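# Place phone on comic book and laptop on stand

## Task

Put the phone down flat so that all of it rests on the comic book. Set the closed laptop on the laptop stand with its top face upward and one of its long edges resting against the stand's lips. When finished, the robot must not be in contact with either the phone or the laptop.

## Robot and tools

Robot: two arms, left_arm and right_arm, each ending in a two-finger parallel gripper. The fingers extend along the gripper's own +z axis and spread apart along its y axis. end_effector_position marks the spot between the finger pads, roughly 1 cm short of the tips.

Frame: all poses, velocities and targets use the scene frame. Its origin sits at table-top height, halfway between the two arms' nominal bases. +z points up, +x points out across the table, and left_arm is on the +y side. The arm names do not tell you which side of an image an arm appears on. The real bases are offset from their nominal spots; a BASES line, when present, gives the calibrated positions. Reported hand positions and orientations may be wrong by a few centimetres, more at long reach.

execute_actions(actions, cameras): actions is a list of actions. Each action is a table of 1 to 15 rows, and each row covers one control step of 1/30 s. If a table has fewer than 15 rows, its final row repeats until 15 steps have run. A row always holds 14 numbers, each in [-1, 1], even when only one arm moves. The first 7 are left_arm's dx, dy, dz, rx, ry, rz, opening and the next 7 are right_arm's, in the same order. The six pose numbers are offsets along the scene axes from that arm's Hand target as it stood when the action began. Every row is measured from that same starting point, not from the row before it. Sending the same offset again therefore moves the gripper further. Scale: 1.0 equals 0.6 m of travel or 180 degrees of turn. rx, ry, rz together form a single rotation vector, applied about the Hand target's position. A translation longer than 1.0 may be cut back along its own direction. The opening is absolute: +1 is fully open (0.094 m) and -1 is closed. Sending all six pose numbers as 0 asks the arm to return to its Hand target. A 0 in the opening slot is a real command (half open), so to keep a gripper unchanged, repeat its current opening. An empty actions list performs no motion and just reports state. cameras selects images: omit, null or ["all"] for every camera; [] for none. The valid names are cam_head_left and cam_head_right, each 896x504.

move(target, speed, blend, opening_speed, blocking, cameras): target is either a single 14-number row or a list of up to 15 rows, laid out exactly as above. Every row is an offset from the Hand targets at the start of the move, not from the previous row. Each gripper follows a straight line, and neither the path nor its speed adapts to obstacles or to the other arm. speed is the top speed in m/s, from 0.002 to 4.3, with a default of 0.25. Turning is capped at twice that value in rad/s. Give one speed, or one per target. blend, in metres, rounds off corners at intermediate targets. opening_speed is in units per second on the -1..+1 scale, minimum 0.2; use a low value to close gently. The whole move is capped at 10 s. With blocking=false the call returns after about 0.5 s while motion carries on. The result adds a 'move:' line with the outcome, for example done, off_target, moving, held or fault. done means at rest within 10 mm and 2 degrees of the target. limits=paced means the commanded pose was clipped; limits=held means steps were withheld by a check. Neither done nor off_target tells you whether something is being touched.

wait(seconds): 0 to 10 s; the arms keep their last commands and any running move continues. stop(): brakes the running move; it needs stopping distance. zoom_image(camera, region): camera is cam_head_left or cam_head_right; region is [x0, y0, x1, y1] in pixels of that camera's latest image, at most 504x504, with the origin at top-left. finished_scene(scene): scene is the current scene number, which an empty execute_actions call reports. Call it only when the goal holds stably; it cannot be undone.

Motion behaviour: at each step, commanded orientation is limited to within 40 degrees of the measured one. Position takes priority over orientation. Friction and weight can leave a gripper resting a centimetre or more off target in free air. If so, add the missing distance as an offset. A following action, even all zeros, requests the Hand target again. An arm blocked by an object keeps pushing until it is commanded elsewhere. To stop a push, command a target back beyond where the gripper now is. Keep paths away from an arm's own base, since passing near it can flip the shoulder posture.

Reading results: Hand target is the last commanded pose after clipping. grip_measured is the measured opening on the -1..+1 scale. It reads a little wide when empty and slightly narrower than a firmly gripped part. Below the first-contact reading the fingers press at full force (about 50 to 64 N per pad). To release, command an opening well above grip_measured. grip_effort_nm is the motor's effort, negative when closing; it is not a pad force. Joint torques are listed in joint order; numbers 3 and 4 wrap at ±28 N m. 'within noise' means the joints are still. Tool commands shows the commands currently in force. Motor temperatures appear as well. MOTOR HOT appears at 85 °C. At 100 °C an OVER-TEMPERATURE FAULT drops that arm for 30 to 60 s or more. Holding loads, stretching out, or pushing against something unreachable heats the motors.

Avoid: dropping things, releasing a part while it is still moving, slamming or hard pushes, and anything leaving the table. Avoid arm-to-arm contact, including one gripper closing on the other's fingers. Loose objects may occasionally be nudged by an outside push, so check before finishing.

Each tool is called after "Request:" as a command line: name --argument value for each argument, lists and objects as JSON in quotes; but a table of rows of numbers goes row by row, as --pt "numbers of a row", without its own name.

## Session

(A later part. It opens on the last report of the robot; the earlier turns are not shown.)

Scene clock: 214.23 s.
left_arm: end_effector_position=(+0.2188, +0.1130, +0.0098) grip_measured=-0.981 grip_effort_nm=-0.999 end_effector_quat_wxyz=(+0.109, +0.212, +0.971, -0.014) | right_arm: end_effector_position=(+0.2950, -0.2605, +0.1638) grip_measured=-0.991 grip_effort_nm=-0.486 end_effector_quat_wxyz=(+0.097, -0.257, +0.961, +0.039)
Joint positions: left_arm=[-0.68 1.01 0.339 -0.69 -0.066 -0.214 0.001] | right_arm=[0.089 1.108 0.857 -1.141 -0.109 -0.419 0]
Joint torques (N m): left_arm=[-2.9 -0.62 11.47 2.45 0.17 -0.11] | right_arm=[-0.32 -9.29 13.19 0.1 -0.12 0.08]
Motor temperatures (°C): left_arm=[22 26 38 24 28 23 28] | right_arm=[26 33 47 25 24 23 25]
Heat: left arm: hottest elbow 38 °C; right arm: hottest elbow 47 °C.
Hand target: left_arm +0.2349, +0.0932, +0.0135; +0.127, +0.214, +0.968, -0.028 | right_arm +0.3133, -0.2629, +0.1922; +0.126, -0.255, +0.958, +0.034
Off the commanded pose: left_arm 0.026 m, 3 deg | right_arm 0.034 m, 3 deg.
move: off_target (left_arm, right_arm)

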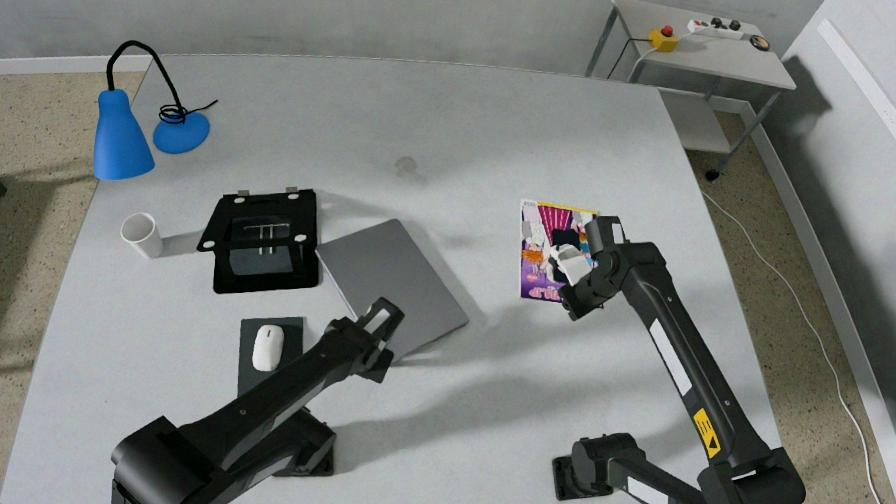

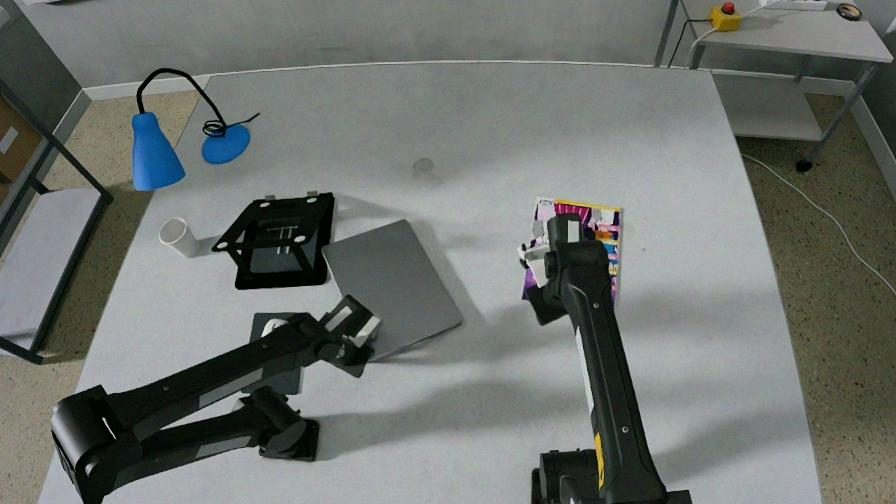

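Request:
move --pt "0.06 -0.12 0.004 0 0 0 -1 0 0 0 0 0 0 -1" --pt "0.1 -0.2 0.004 0 0 0 -1 0 0 0 0 0 0 -1" --speed 0.1

Request:
zoom_image --camera "cam_head_left" --region '[220, 180, 500, 430]'

Scene clock: 218.87 s.
left_arm: end_effector_position=(+0.2748, +0.0036, +0.0115) grip_measured=-0.981 grip_effort_nm=-0.999 end_effector_quat_wxyz=(+0.103, +0.215, +0.971, -0.009) | right_arm: end_effector_position=(+0.2950, -0.2604, +0.1638) grip_measured=-0.991 grip_effort_nm=-0.491 end_effector_quat_wxyz=(+0.097, -0.257, +0.961, +0.039)
Joint positions: left_arm=[-0.854 1.389 0.63 -0.631 -0.102 -0.38 0.001] | right_arm=[0.089 1.108 0.857 -1.141 -0.11 -0.419 0]
Joint torques (N m): left_arm=[-3.31 -6.42 12.86 2.25 -0.03 -0.13] | right_arm=[-0.5 -9.35 13.19 0.09 -0.13 0.08]
Heat: left arm: hottest elbow 38 °C; right arm: hottest elbow 48 °C.
Hand target: left_arm +0.2949, -0.0268, +0.0159; +0.127, +0.214, +0.968, -0.028 | right_arm +0.3133, -0.2629, +0.1922; +0.126, -0.255, +0.958, +0.035
Off the commanded pose: left_arm 0.037 m, 3 deg | right_arm 0.034 m, 3 deg.
move: off_target (left_arm, right_arm)

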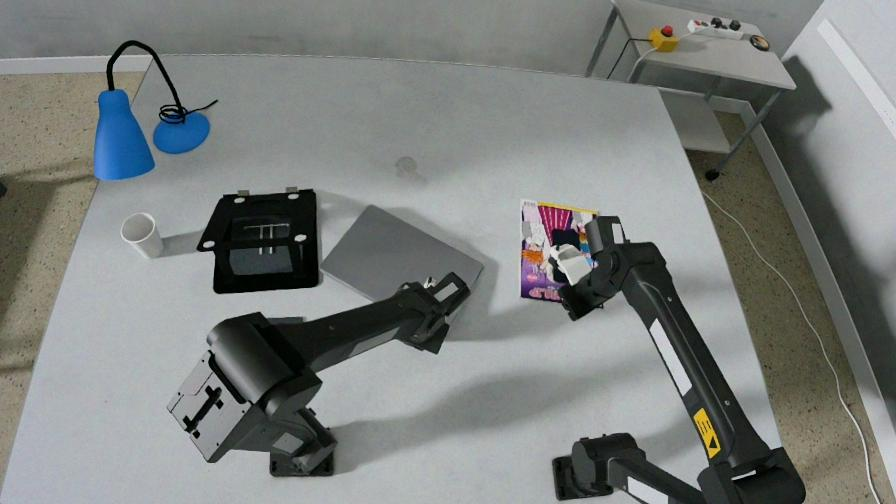

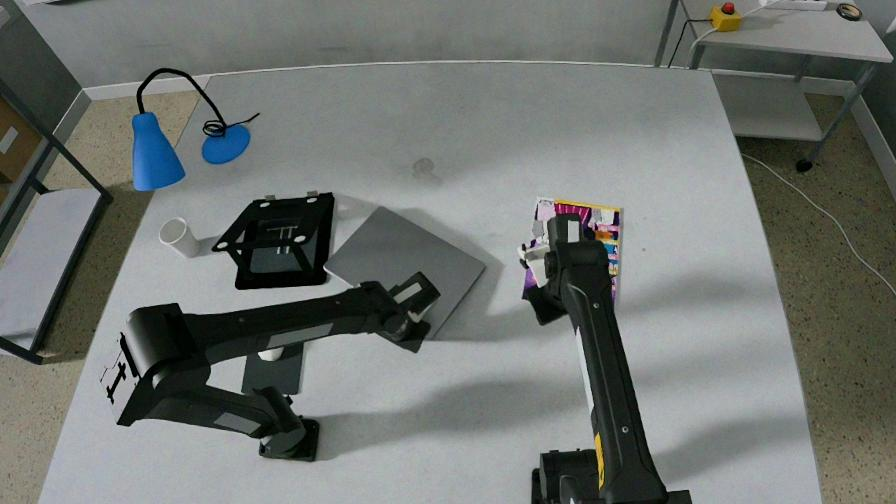

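Scaled by 1.800.

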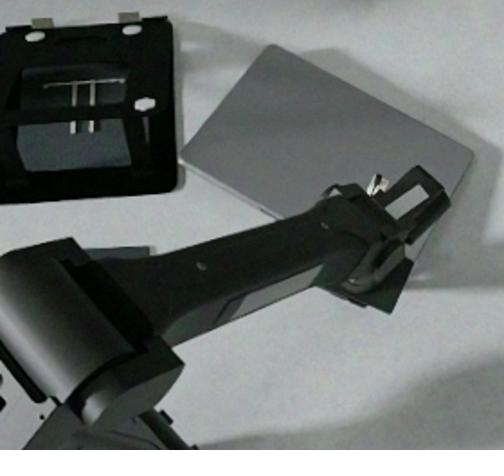

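Request:
move --pt "-0.05 0.1 0.17 0 0 0 -1 0.05 0.05 -0.05 0 0 0 -1" --pt "0.01 0.285 0.18 0.185 -0.336 -0.435 -0.05 0.453 0.372 -0.07 0 0 0 -1" --speed '[0.15,0.25]'

Request:
zoom_image --camera "cam_head_left" --region '[240, 160, 540, 400]'

Scene clock: 239.57 s.
left_arm: end_effector_position=(+0.2988, +0.1409, +0.1268) grip_measured=-0.053 grip_effort_nm=0.129 end_effector_quat_wxyz=(+0.452, +0.751, +0.415, +0.245) | right_arm: end_effector_position=(+0.5712, -0.0535, +0.1481) grip_measured=-0.991 grip_effort_nm=-0.481 end_effector_quat_wxyz=(+0.121, -0.253, +0.959, +0.034)
Joint positions: left_arm=[-0.169 0.466 0.158 -0.223 0.375 1.776 0.045] | right_arm=[0.39 1.926 1.727 -1.122 -0.033 -0.118 0]
Joint torques (N m): left_arm=[0.38 0.03 10.4 2.45 0.2 0.07] | right_arm=[1.2 -20.78 13.44 0.18 0.08 0.22]
Heat: left arm: hottest elbow 39 °C; right arm: hottest elbow 51 °C.
Hand target: left_arm +0.3009, +0.1442, +0.1239; +0.450, +0.750, +0.415, +0.250 | right_arm +0.5850, -0.0398, +0.1499; +0.126, -0.255, +0.958, +0.034
Off the commanded pose: left_arm 0.005 m, 1 deg | right_arm 0.020 m, 1 deg.
move: off_target (right_arm)

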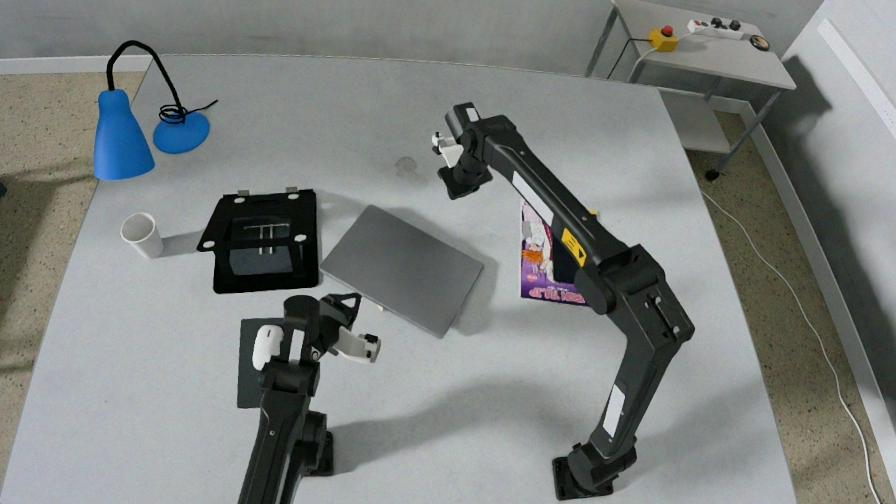

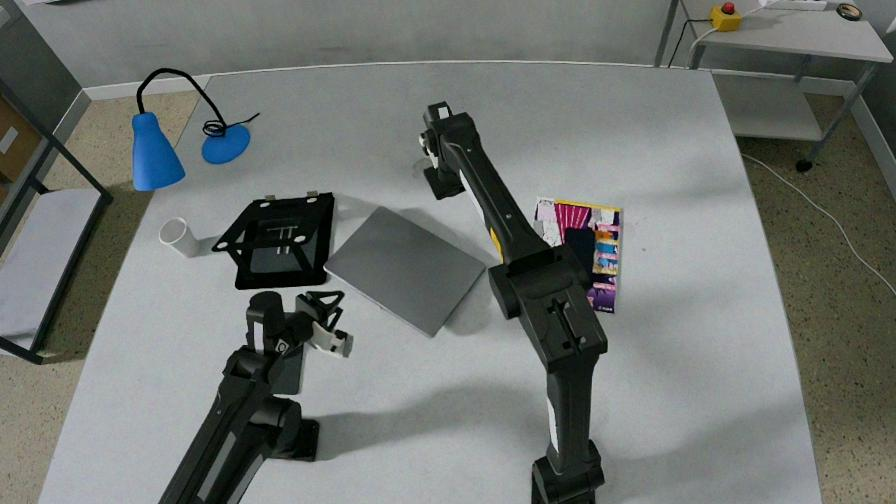

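Scaled by 1.680.

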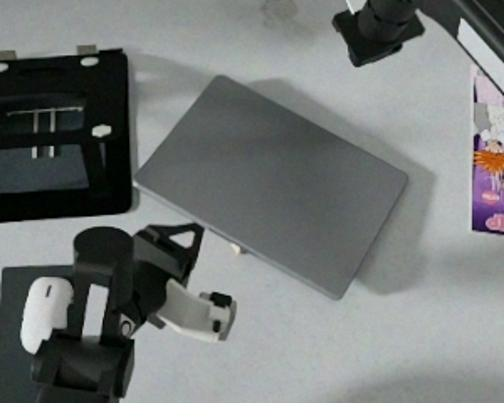

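Request:
zoom_image --camera "cam_head_left" --region '[340, 270, 480, 350]'

Request:
zoom_image --camera "cam_head_right" --region '[320, 250, 480, 350]'

Scaled by 3.600.

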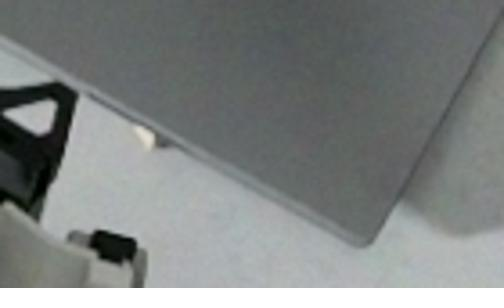

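Scaled by 3.150.

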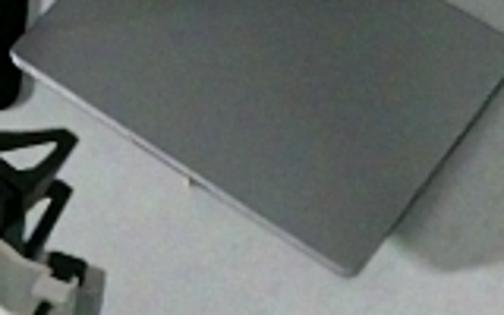

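Request:
move --target '[0.0,-0.078,-0.07,0,0,0.0,-0.05,-0.012,-0.005,-0.225,0,0,0,-1]' --speed 0.12

Request:
zoom_image --camera "cam_head_left" --region '[300, 160, 540, 380]'

Request:
zoom_image --camera "cam_head_right" --region '[280, 160, 520, 380]'

Scene clock: 256.70 s.
left_arm: end_effector_position=(+0.3038, +0.1006, +0.0849) grip_measured=-0.052 grip_effort_nm=0.129 end_effector_quat_wxyz=(+0.447, +0.750, +0.417, +0.254) | right_arm: end_effector_position=(+0.5841, -0.0483, +0.0405) grip_measured=-0.991 grip_effort_nm=-0.486 end_effector_quat_wxyz=(+0.141, -0.253, +0.956, +0.036)
Joint positions: left_arm=[-0.441 0.76 0.083 0.182 0.118 1.644 0.045] | right_arm=[0.39 2.03 1.587 -0.836 -0.033 -0.118 0]
Joint torques (N m): left_arm=[-2.37 -1.44 8.43 2.55 -0.06 -0.16] | right_arm=[1.14 -21.77 7.76 1.07 0.08 0.22]
Motor temperatures (°C): left_arm=[22 25 40 24 28 23 28] | right_arm=[26 34 52 25 24 23 25]
Heat: left arm: hottest elbow 40 °C; right arm: hottest elbow 52 °C.
Hand target: left_arm +0.3010, +0.0974, +0.0820; +0.450, +0.750, +0.415, +0.250 | right_arm +0.5780, -0.0428, +0.0149; +0.126, -0.255, +0.958, +0.034
Off the commanded pose: left_arm 0.005 m, 1 deg | right_arm 0.027 m, 2 deg.
move: off_target (right_arm)

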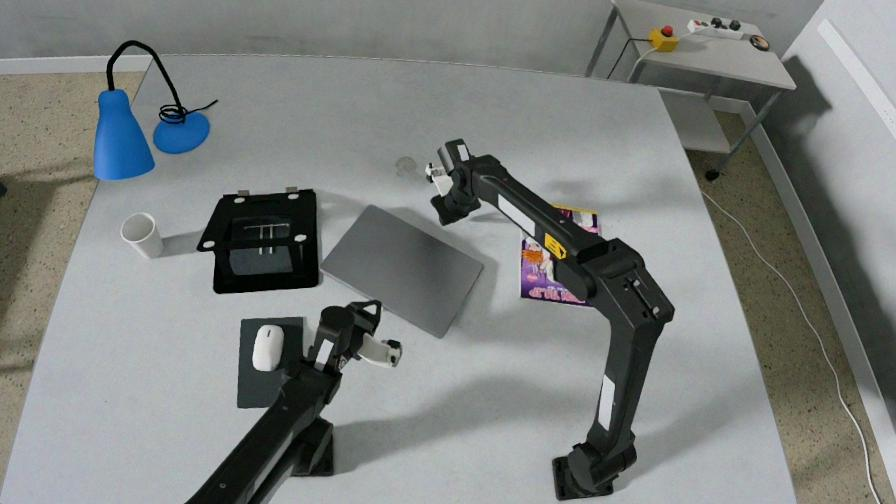

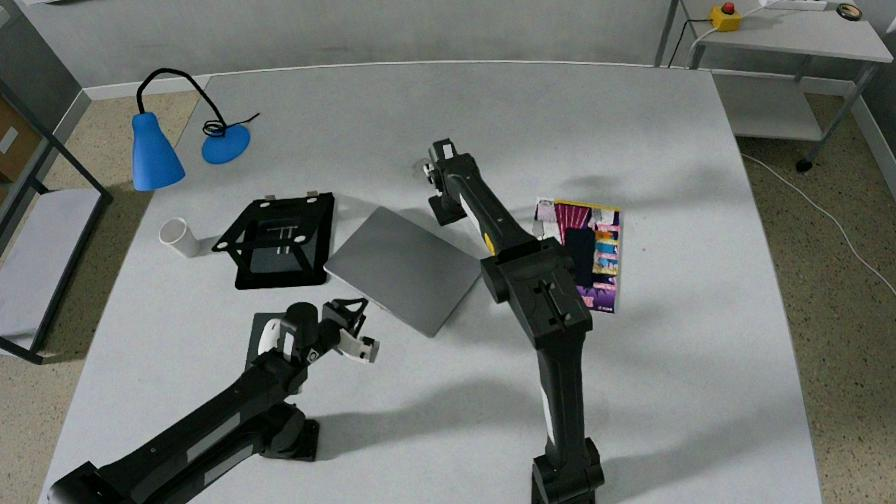

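Scaled by 2.100.

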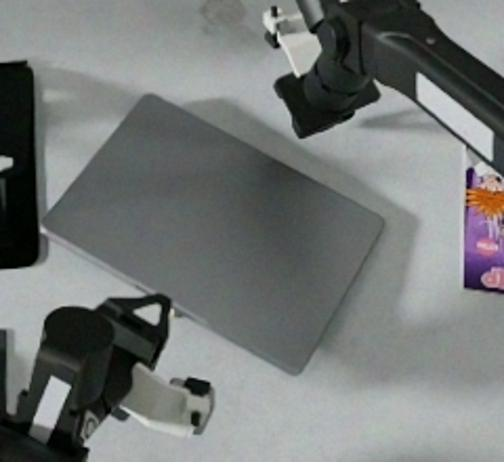

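Scaled by 2.100.

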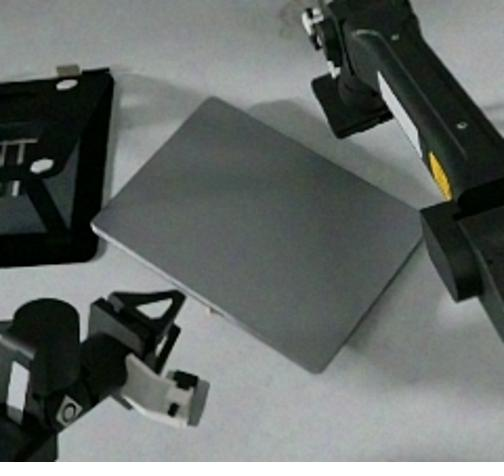

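Request:
move --target '[-0.053,-0.031,-0.08,0,0,0.0,-0.05,-0.012,0.005,-0.055,0,0,0,-1]' --speed 0.1

Request:
zoom_image --camera "cam_head_left" --region '[300, 160, 540, 380]'

Request:
zoom_image --camera "cam_head_right" --region '[280, 160, 520, 380]'

Scene clock: 262.33 s.
left_arm: end_effector_position=(+0.2866, +0.0941, +0.0617) grip_measured=-0.052 grip_effort_nm=0.129 end_effector_quat_wxyz=(+0.440, +0.757, +0.413, +0.251) | right_arm: end_effector_position=(+0.5809, -0.0458, +0.0200) grip_measured=-0.991 grip_effort_nm=-0.481 end_effector_quat_wxyz=(+0.144, -0.253, +0.956, +0.036)
Joint positions: left_arm=[-0.524 0.82 0.028 0.282 0.05 1.617 0.045] | right_arm=[0.395 2.047 1.554 -0.781 -0.031 -0.112 0]
Joint torques (N m): left_arm=[-0.5 -2.61 9.43 1.43 0.21 -0.04] | right_arm=[1.32 -21.66 7.09 1.09 0.07 0.23]
Heat: left arm: hottest elbow 39 °C; right arm: hottest elbow 51 °C.
Hand target: left_arm +0.2908, +0.0956, +0.0668; +0.442, +0.753, +0.415, +0.255 (not the last commanded pose) | right_arm +0.5725, -0.0407, -0.0084; +0.126, -0.255, +0.958, +0.035 (not the last commanded pose)
Off the commanded pose: left_arm 0.036 m, 2 deg | right_arm 0.040 m, 2 deg.
move: held (left_arm; a check stopped the path), off_target (right_arm; braked when a check withheld steps of left_arm); limits=held
pose unreachable (left arm): on one or more control steps of this call, first in action 0 (counted from 0), this arm could not follow its commanded pose, so it was not sent that pose on those steps. It may still have moved: this result reports where it is.
cause: moving toward the commanded pose would bring two parts of the arm too close to each other (its shoulder (the part past joint 1) and its forearm (the part past joint 3), with joints 2 (shoulder) and 3 (elbow) between them).

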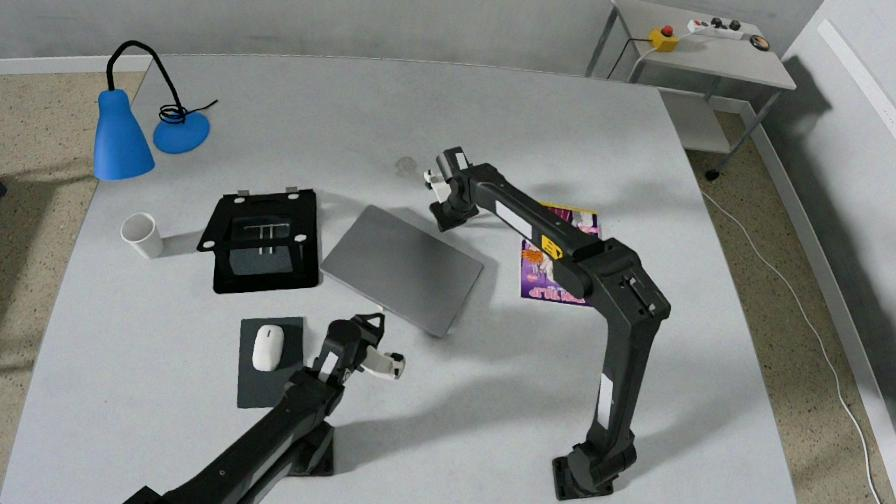

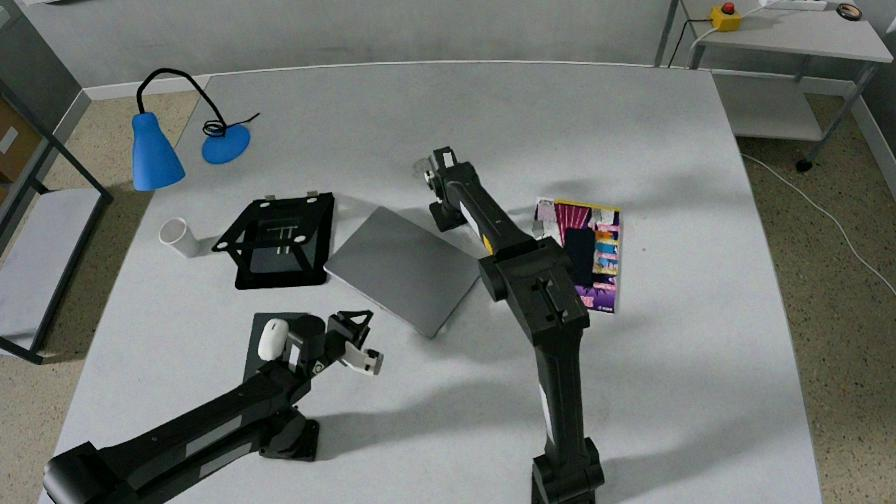

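Scaled by 2.100.

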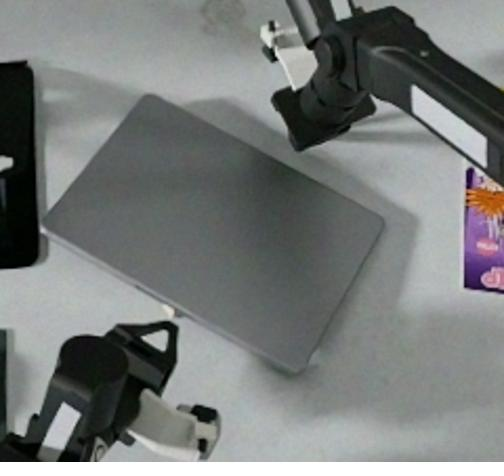

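Scaled by 2.100.

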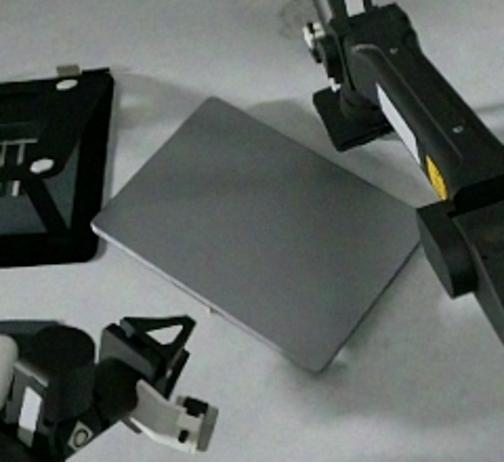

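Request:
move --pt "0 0.0 0.12 0 0 0.0 -0.05 0.0 -0.0 0.2 0 0 0 -1" --pt "0.0 0.015 0.12 -0.185 0.336 0.435 -1 -0.1 -0.25 0.3 0 0 0 -1" --pt "0.015 0.0 -0.09 -0.185 0.336 0.435 -1 -0.2 -0.3 0.3 0 0 0 -1" --speed '[0.15,0.2,0.15]'

Request:
zoom_image --camera "cam_head_left" --region '[300, 160, 540, 380]'

Scene clock: 281.87 s.
left_arm: end_effector_position=(+0.3003, +0.0955, +0.0168) grip_measured=-0.981 grip_effort_nm=-0.999 end_effector_quat_wxyz=(+0.120, +0.226, +0.966, -0.031) | right_arm: end_effector_position=(+0.4547, -0.2147, +0.1721) grip_measured=-0.991 grip_effort_nm=-0.481 end_effector_quat_wxyz=(+0.121, -0.257, +0.958, +0.035)
Joint positions: left_arm=[-0.53 1.239 0.507 -0.59 -0.005 -0.042 0.001] | right_arm=[0.157 1.511 1.241 -1.064 -0.093 -0.351 0]
Joint torques (N m): left_arm=[-0.91 -6.71 7.54 1.5 -0.03 -0.08] | right_arm=[-0.44 -17.2 7.56 1.09 -0.11 0.1]
Motor temperatures (°C): left_arm=[22 25 40 24 27 23 27] | right_arm=[26 36 46 25 24 23 25]
Heat: left arm: hottest elbow 40 °C; right arm: hottest elbow 46 °C.
Hand target: left_arm +0.2998, +0.0957, +0.0127; +0.119, +0.221, +0.967, -0.031 | right_arm +0.4526, -0.2207, +0.1716; +0.126, -0.255, +0.958, +0.034
Off the commanded pose: left_arm 0.004 m, 1 deg | right_arm 0.006 m, 1 deg.
move: done; target 2's new opening was sent with left_arm's hand 0.036 m and 3 deg from that target

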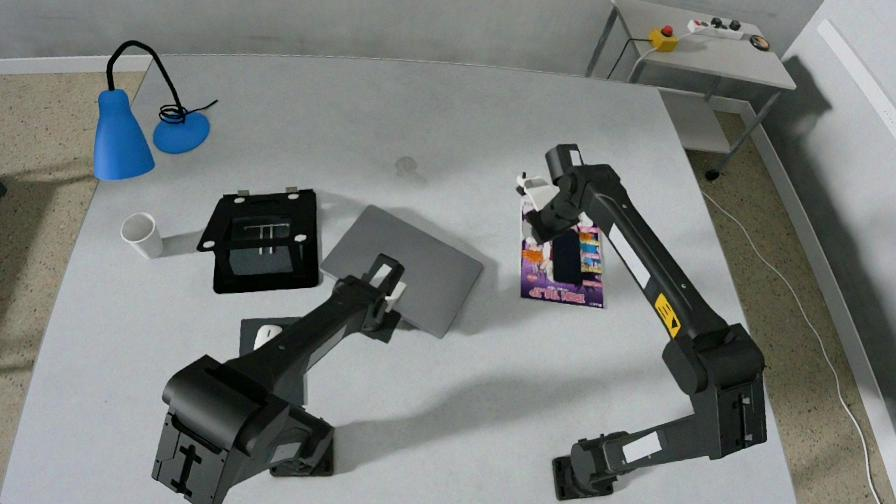

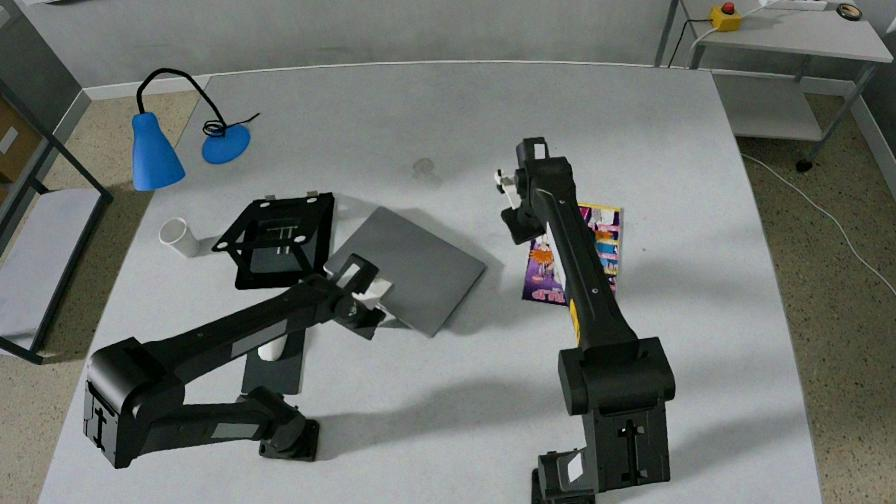

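Scaled by 2.100.

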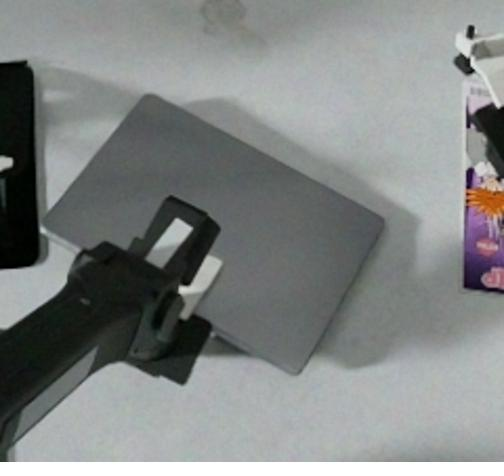

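Request:
move --target '[0.19,-0.065,0.005,0,0,0,-1,0,0,0,0,0,0,-1]' --speed 0.1

Request:
zoom_image --camera "cam_head_left" --region '[300, 140, 540, 360]'

Scene clock: 285.67 s.
left_arm: end_effector_position=(+0.3767, +0.0660, +0.0119) grip_measured=-0.981 grip_effort_nm=-1.004 end_effector_quat_wxyz=(+0.096, +0.229, +0.968, -0.028) | right_arm: end_effector_position=(+0.4547, -0.2146, +0.1721) grip_measured=-0.991 grip_effort_nm=-0.486 end_effector_quat_wxyz=(+0.121, -0.257, +0.958, +0.035)
Joint positions: left_arm=[-0.496 1.493 0.743 -0.62 0.009 -0.004 0.001] | right_arm=[0.157 1.511 1.241 -1.064 -0.094 -0.352 0]
Joint torques (N m): left_arm=[-0.03 -7.53 14.35 1.74 -0.08 0.07] | right_arm=[-0.5 -17.26 7.61 0.99 -0.11 0.08]
Heat: left arm: hottest elbow 40 °C; right arm: hottest elbow 46 °C.
Hand target: left_arm +0.4138, +0.0568, +0.0158; +0.120, +0.221, +0.967, -0.031 | right_arm +0.4525, -0.2207, +0.1716; +0.126, -0.255, +0.958, +0.034
Off the commanded pose: left_arm 0.038 m, 3 deg | right_arm 0.006 m, 1 deg.
move: off_target (left_arm)

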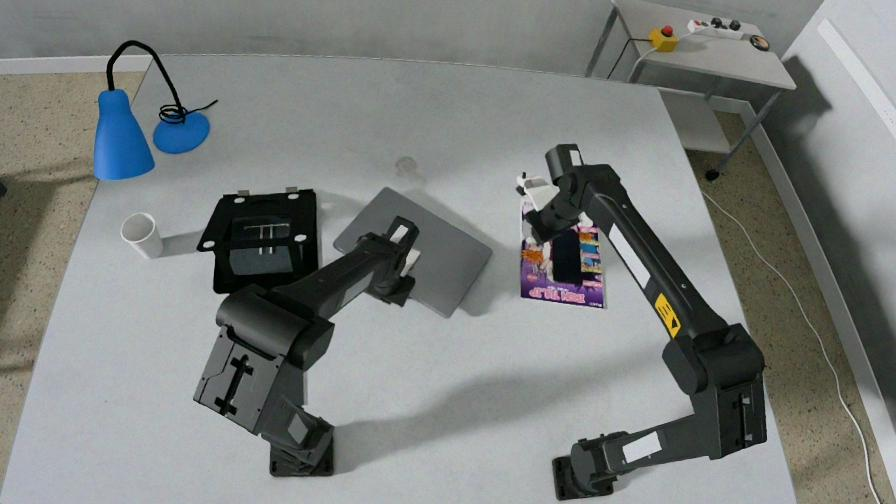

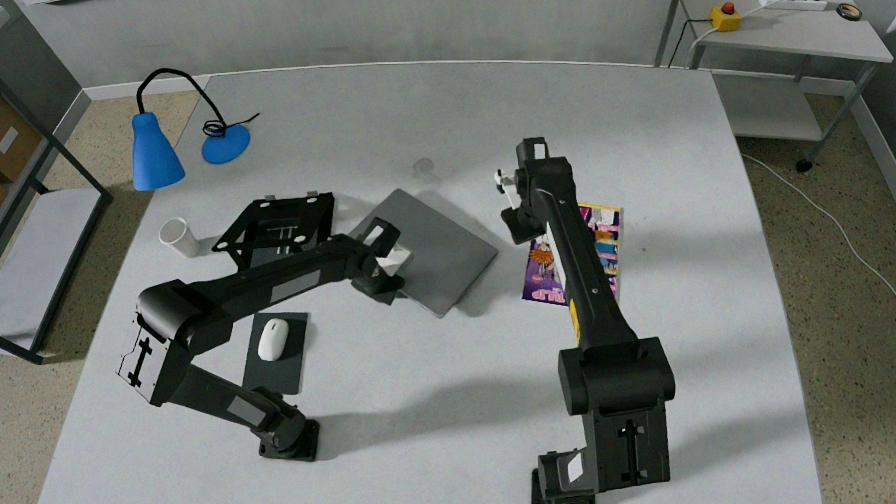

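Scaled by 2.100.

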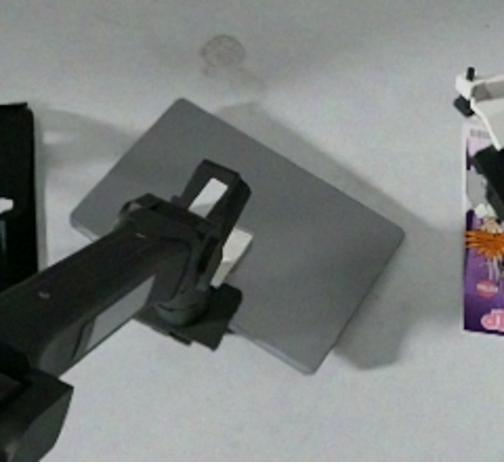

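Request:
move --pt "-0.1 0.06 0.08 0 0 0.0 -1 0.0 -0.0 0.0 0 0 0 -1" --pt "-0.11 0.05 0.18 0.185 -0.336 -0.435 -0.05 0.0 0.0 0.0 0 0 0 -1" --speed '[0.15,0.2]'

Request:
zoom_image --camera "cam_head_left" --region '[320, 160, 520, 340]'

Request:
zoom_image --camera "cam_head_right" --region '[320, 160, 520, 340]'

Scene clock: 298.47 s.
left_arm: end_effector_position=(+0.3462, +0.0823, +0.1204) grip_measured=-0.053 grip_effort_nm=0.129 end_effector_quat_wxyz=(+0.436, +0.758, +0.417, +0.245) | right_arm: end_effector_position=(+0.4547, -0.2146, +0.1721) grip_measured=-0.991 grip_effort_nm=-0.481 end_effector_quat_wxyz=(+0.121, -0.257, +0.958, +0.035)
Joint positions: left_arm=[-0.435 0.872 0.256 0.089 0.13 1.655 0.044] | right_arm=[0.157 1.511 1.241 -1.064 -0.094 -0.352 0]
Joint torques (N m): left_arm=[0.38 -4.66 9.1 2.41 0.13 0.05] | right_arm=[-0.38 -17.26 7.6 0.96 -0.11 0.08]
Heat: left arm: hottest elbow 40 °C; right arm: hottest elbow 44 °C.
Hand target: left_arm +0.3478, +0.0867, +0.1237; +0.442, +0.753, +0.415, +0.255 | right_arm +0.4525, -0.2207, +0.1716; +0.126, -0.255, +0.958, +0.034
Off the commanded pose: left_arm 0.006 m, 1 deg | right_arm 0.006 m, 1 deg.
move: done

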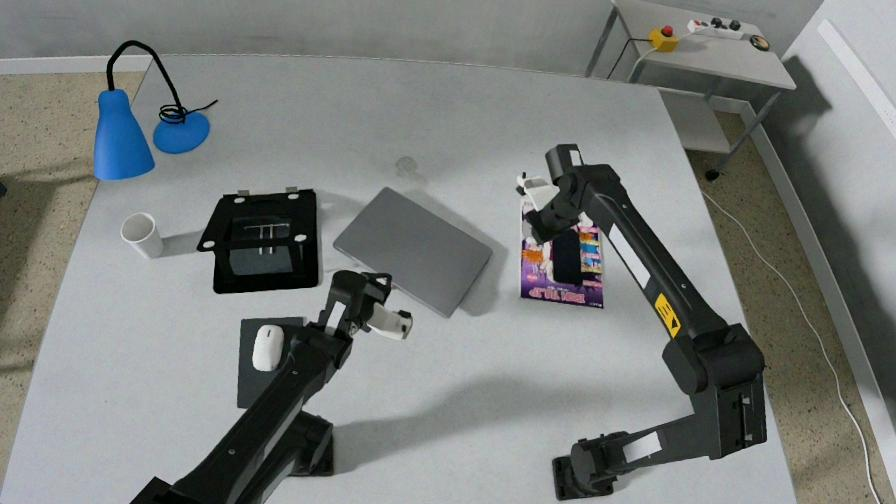

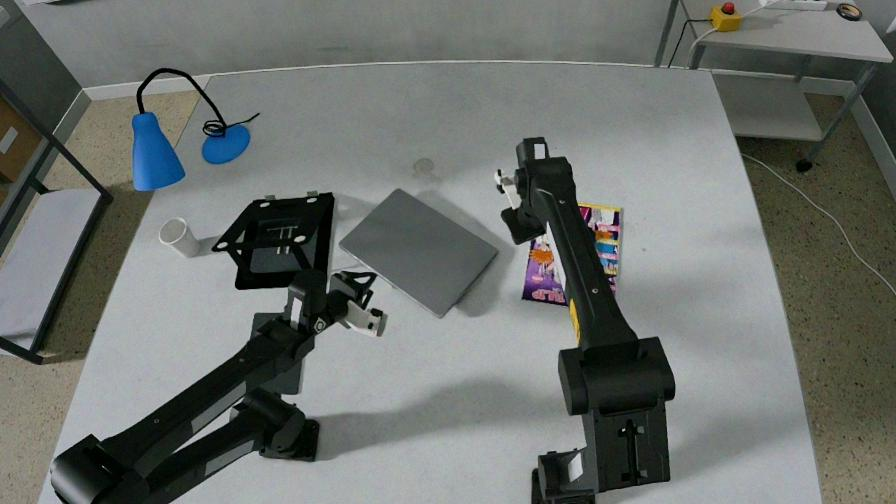

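Scaled by 2.520.

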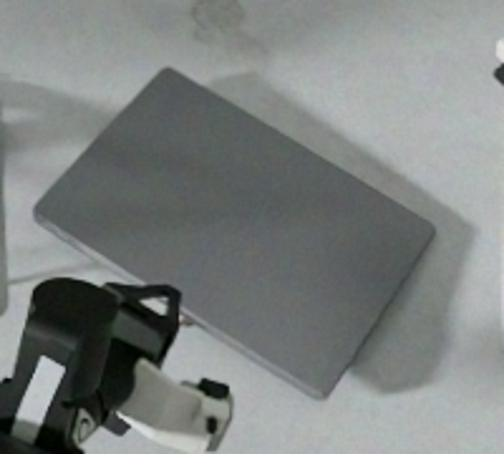

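Scaled by 2.520.

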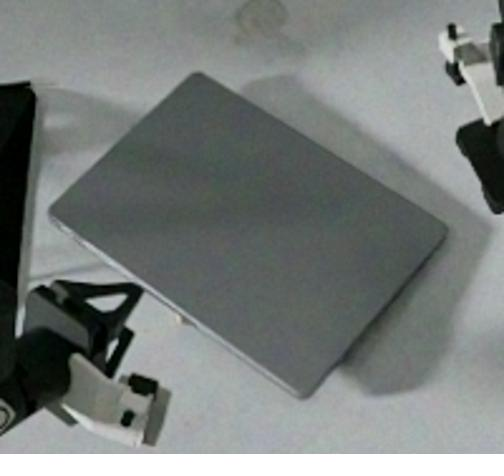

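Request:
move --pt "0 0 0 0 0 0 -0.05 0.2325 0.234 -0.05 0 0 0 -1" --pt "-0.023 -0.025 -0.13 0 0 0 -0.05 0.2325 0.234 -0.25 0 0 0 -1" --speed '[0.2,0.12]'

Request:
zoom_image --camera "cam_head_left" --region '[320, 140, 520, 340]'

Request:
zoom_image --camera "cam_head_right" --region '[320, 140, 520, 340]'

Scene clock: 306.77 s.
left_arm: end_effector_position=(+0.3386, +0.0747, +0.0480) grip_measured=-0.052 grip_effort_nm=0.129 end_effector_quat_wxyz=(+0.439, +0.753, +0.416, +0.259) | right_arm: end_effector_position=(+0.5951, -0.0837, +0.0428) grip_measured=-0.991 grip_effort_nm=-0.486 end_effector_quat_wxyz=(+0.138, -0.256, +0.956, +0.035)
Joint positions: left_arm=[-0.501 1.265 0.134 0.628 0.052 1.628 0.045] | right_arm=[0.33 2.026 1.588 -0.852 -0.049 -0.181 0]
Joint torques (N m): left_arm=[-2.78 -4.13 5.31 2.63 -0.03 -0.19] | right_arm=[0.91 -21.95 7.99 1.09 0.06 0.23]
Heat: left arm: hottest elbow 39 °C; right arm: hottest elbow 44 °C.
Hand target: left_arm +0.3341, +0.0717, +0.0458; +0.442, +0.753, +0.415, +0.255 | right_arm +0.5921, -0.0802, +0.0217; +0.126, -0.255, +0.958, +0.034
Off the commanded pose: left_arm 0.006 m, 1 deg | right_arm 0.022 m, 1 deg.
move: off_target (right_arm)

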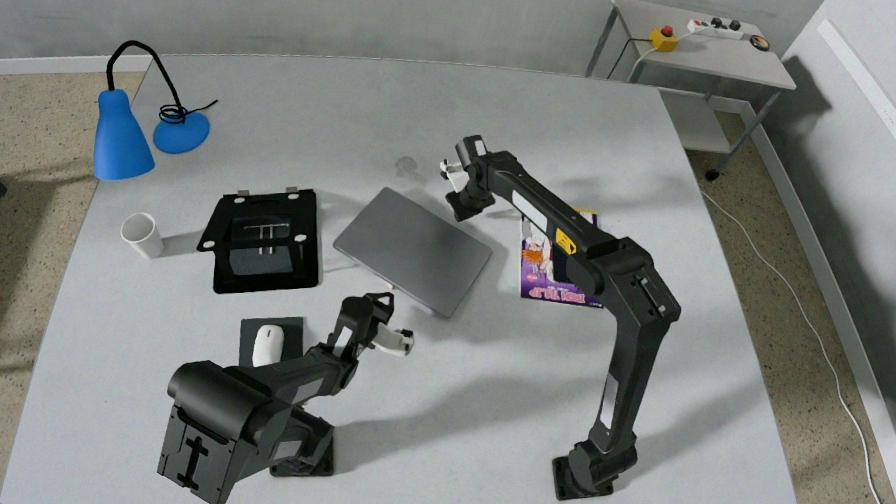

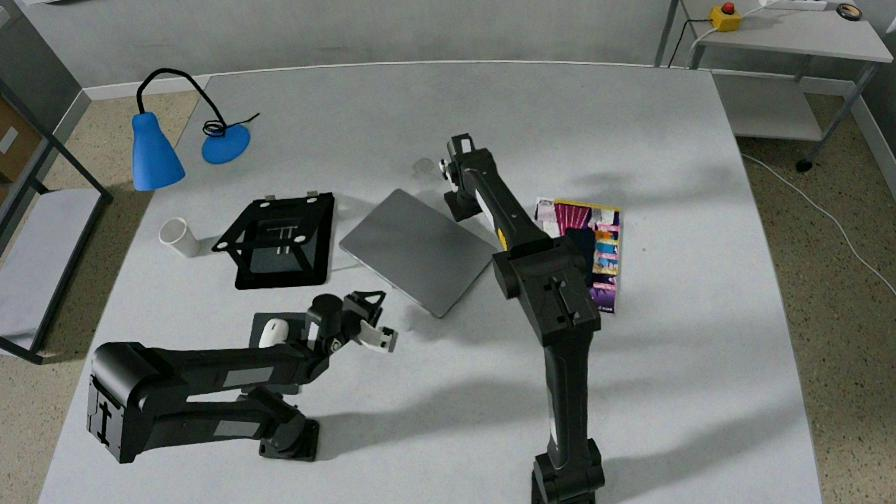

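Scaled by 2.520.

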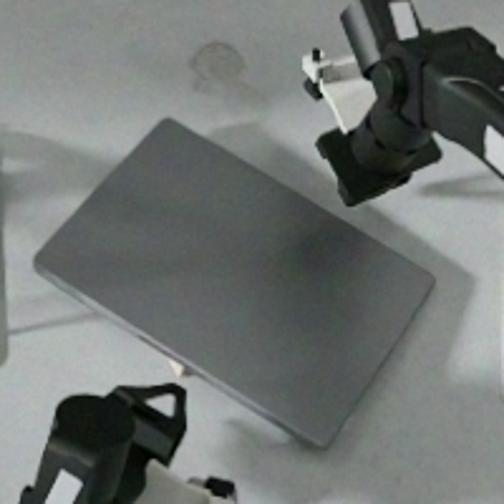

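Scaled by 2.520.

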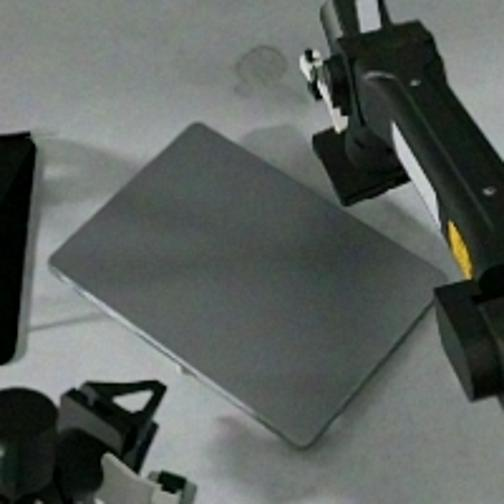

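Request:
move --pt "0.0 0.0 -0.028 0 0 0 -0.05 0.0 0.0 -0.045 0 0 0 -1" --pt "0.05 -0.032 -0.028 0 0 0 -0.05 0 0 -0.045 0 0 0 -1" --speed '[0.1,0.06]'

Request:
zoom_image --camera "cam_head_left" --region '[340, 180, 520, 340]'

Request:
zoom_image --camera "cam_head_right" --region '[340, 180, 520, 340]'

Scene clock: 312.20 s.
left_arm: end_effector_position=(+0.3565, +0.0621, +0.0292) grip_measured=-0.052 grip_effort_nm=0.129 end_effector_quat_wxyz=(+0.439, +0.753, +0.416, +0.259) | right_arm: end_effector_position=(+0.5977, -0.0827, +0.0205) grip_measured=-0.991 grip_effort_nm=-0.486 end_effector_quat_wxyz=(+0.142, -0.256, +0.956, +0.036)
Joint positions: left_arm=[-0.515 1.468 0.179 0.788 0.041 1.621 0.045] | right_arm=[0.33 2.055 1.57 -0.796 -0.049 -0.181 0]
Joint torques (N m): left_arm=[-2.9 -5.54 7.17 1.37 -0.12 -0.17] | right_arm=[0.79 -21.89 7.45 1.1 0.06 0.22]
Heat: left arm: hottest elbow 39 °C; right arm: hottest elbow 43 °C.
Hand target: left_arm +0.3640, +0.0524, +0.0290; +0.442, +0.753, +0.415, +0.255 | right_arm +0.5920, -0.0802, -0.0054; +0.126, -0.255, +0.958, +0.034
Off the commanded pose: left_arm 0.012 m, 1 deg | right_arm 0.027 m, 2 deg.
move: off_target (left_arm, right_arm)

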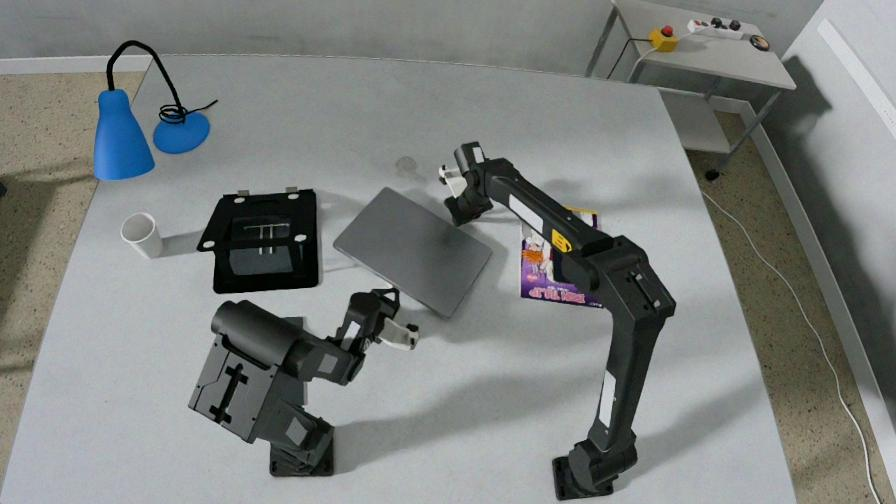

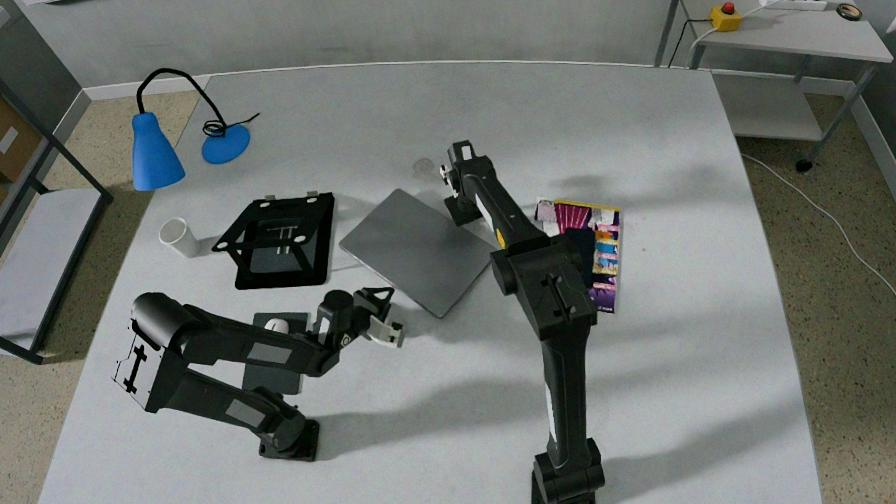

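Scaled by 2.800.

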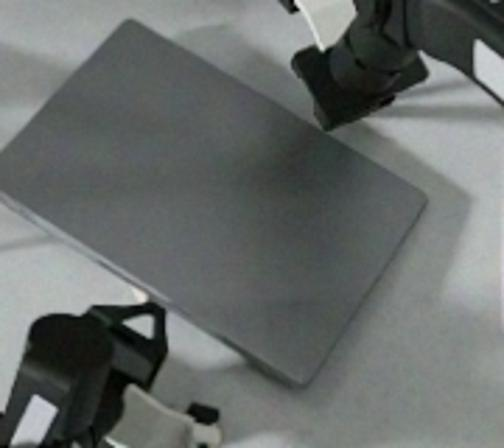

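Scaled by 2.800.

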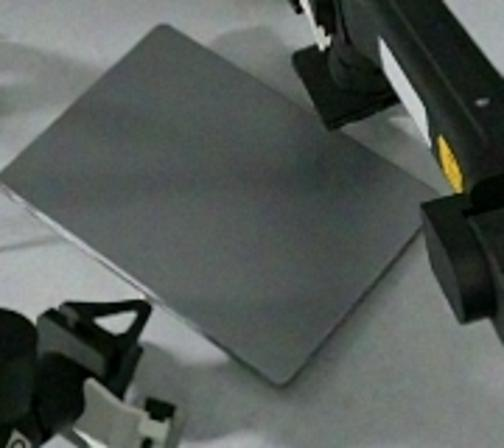

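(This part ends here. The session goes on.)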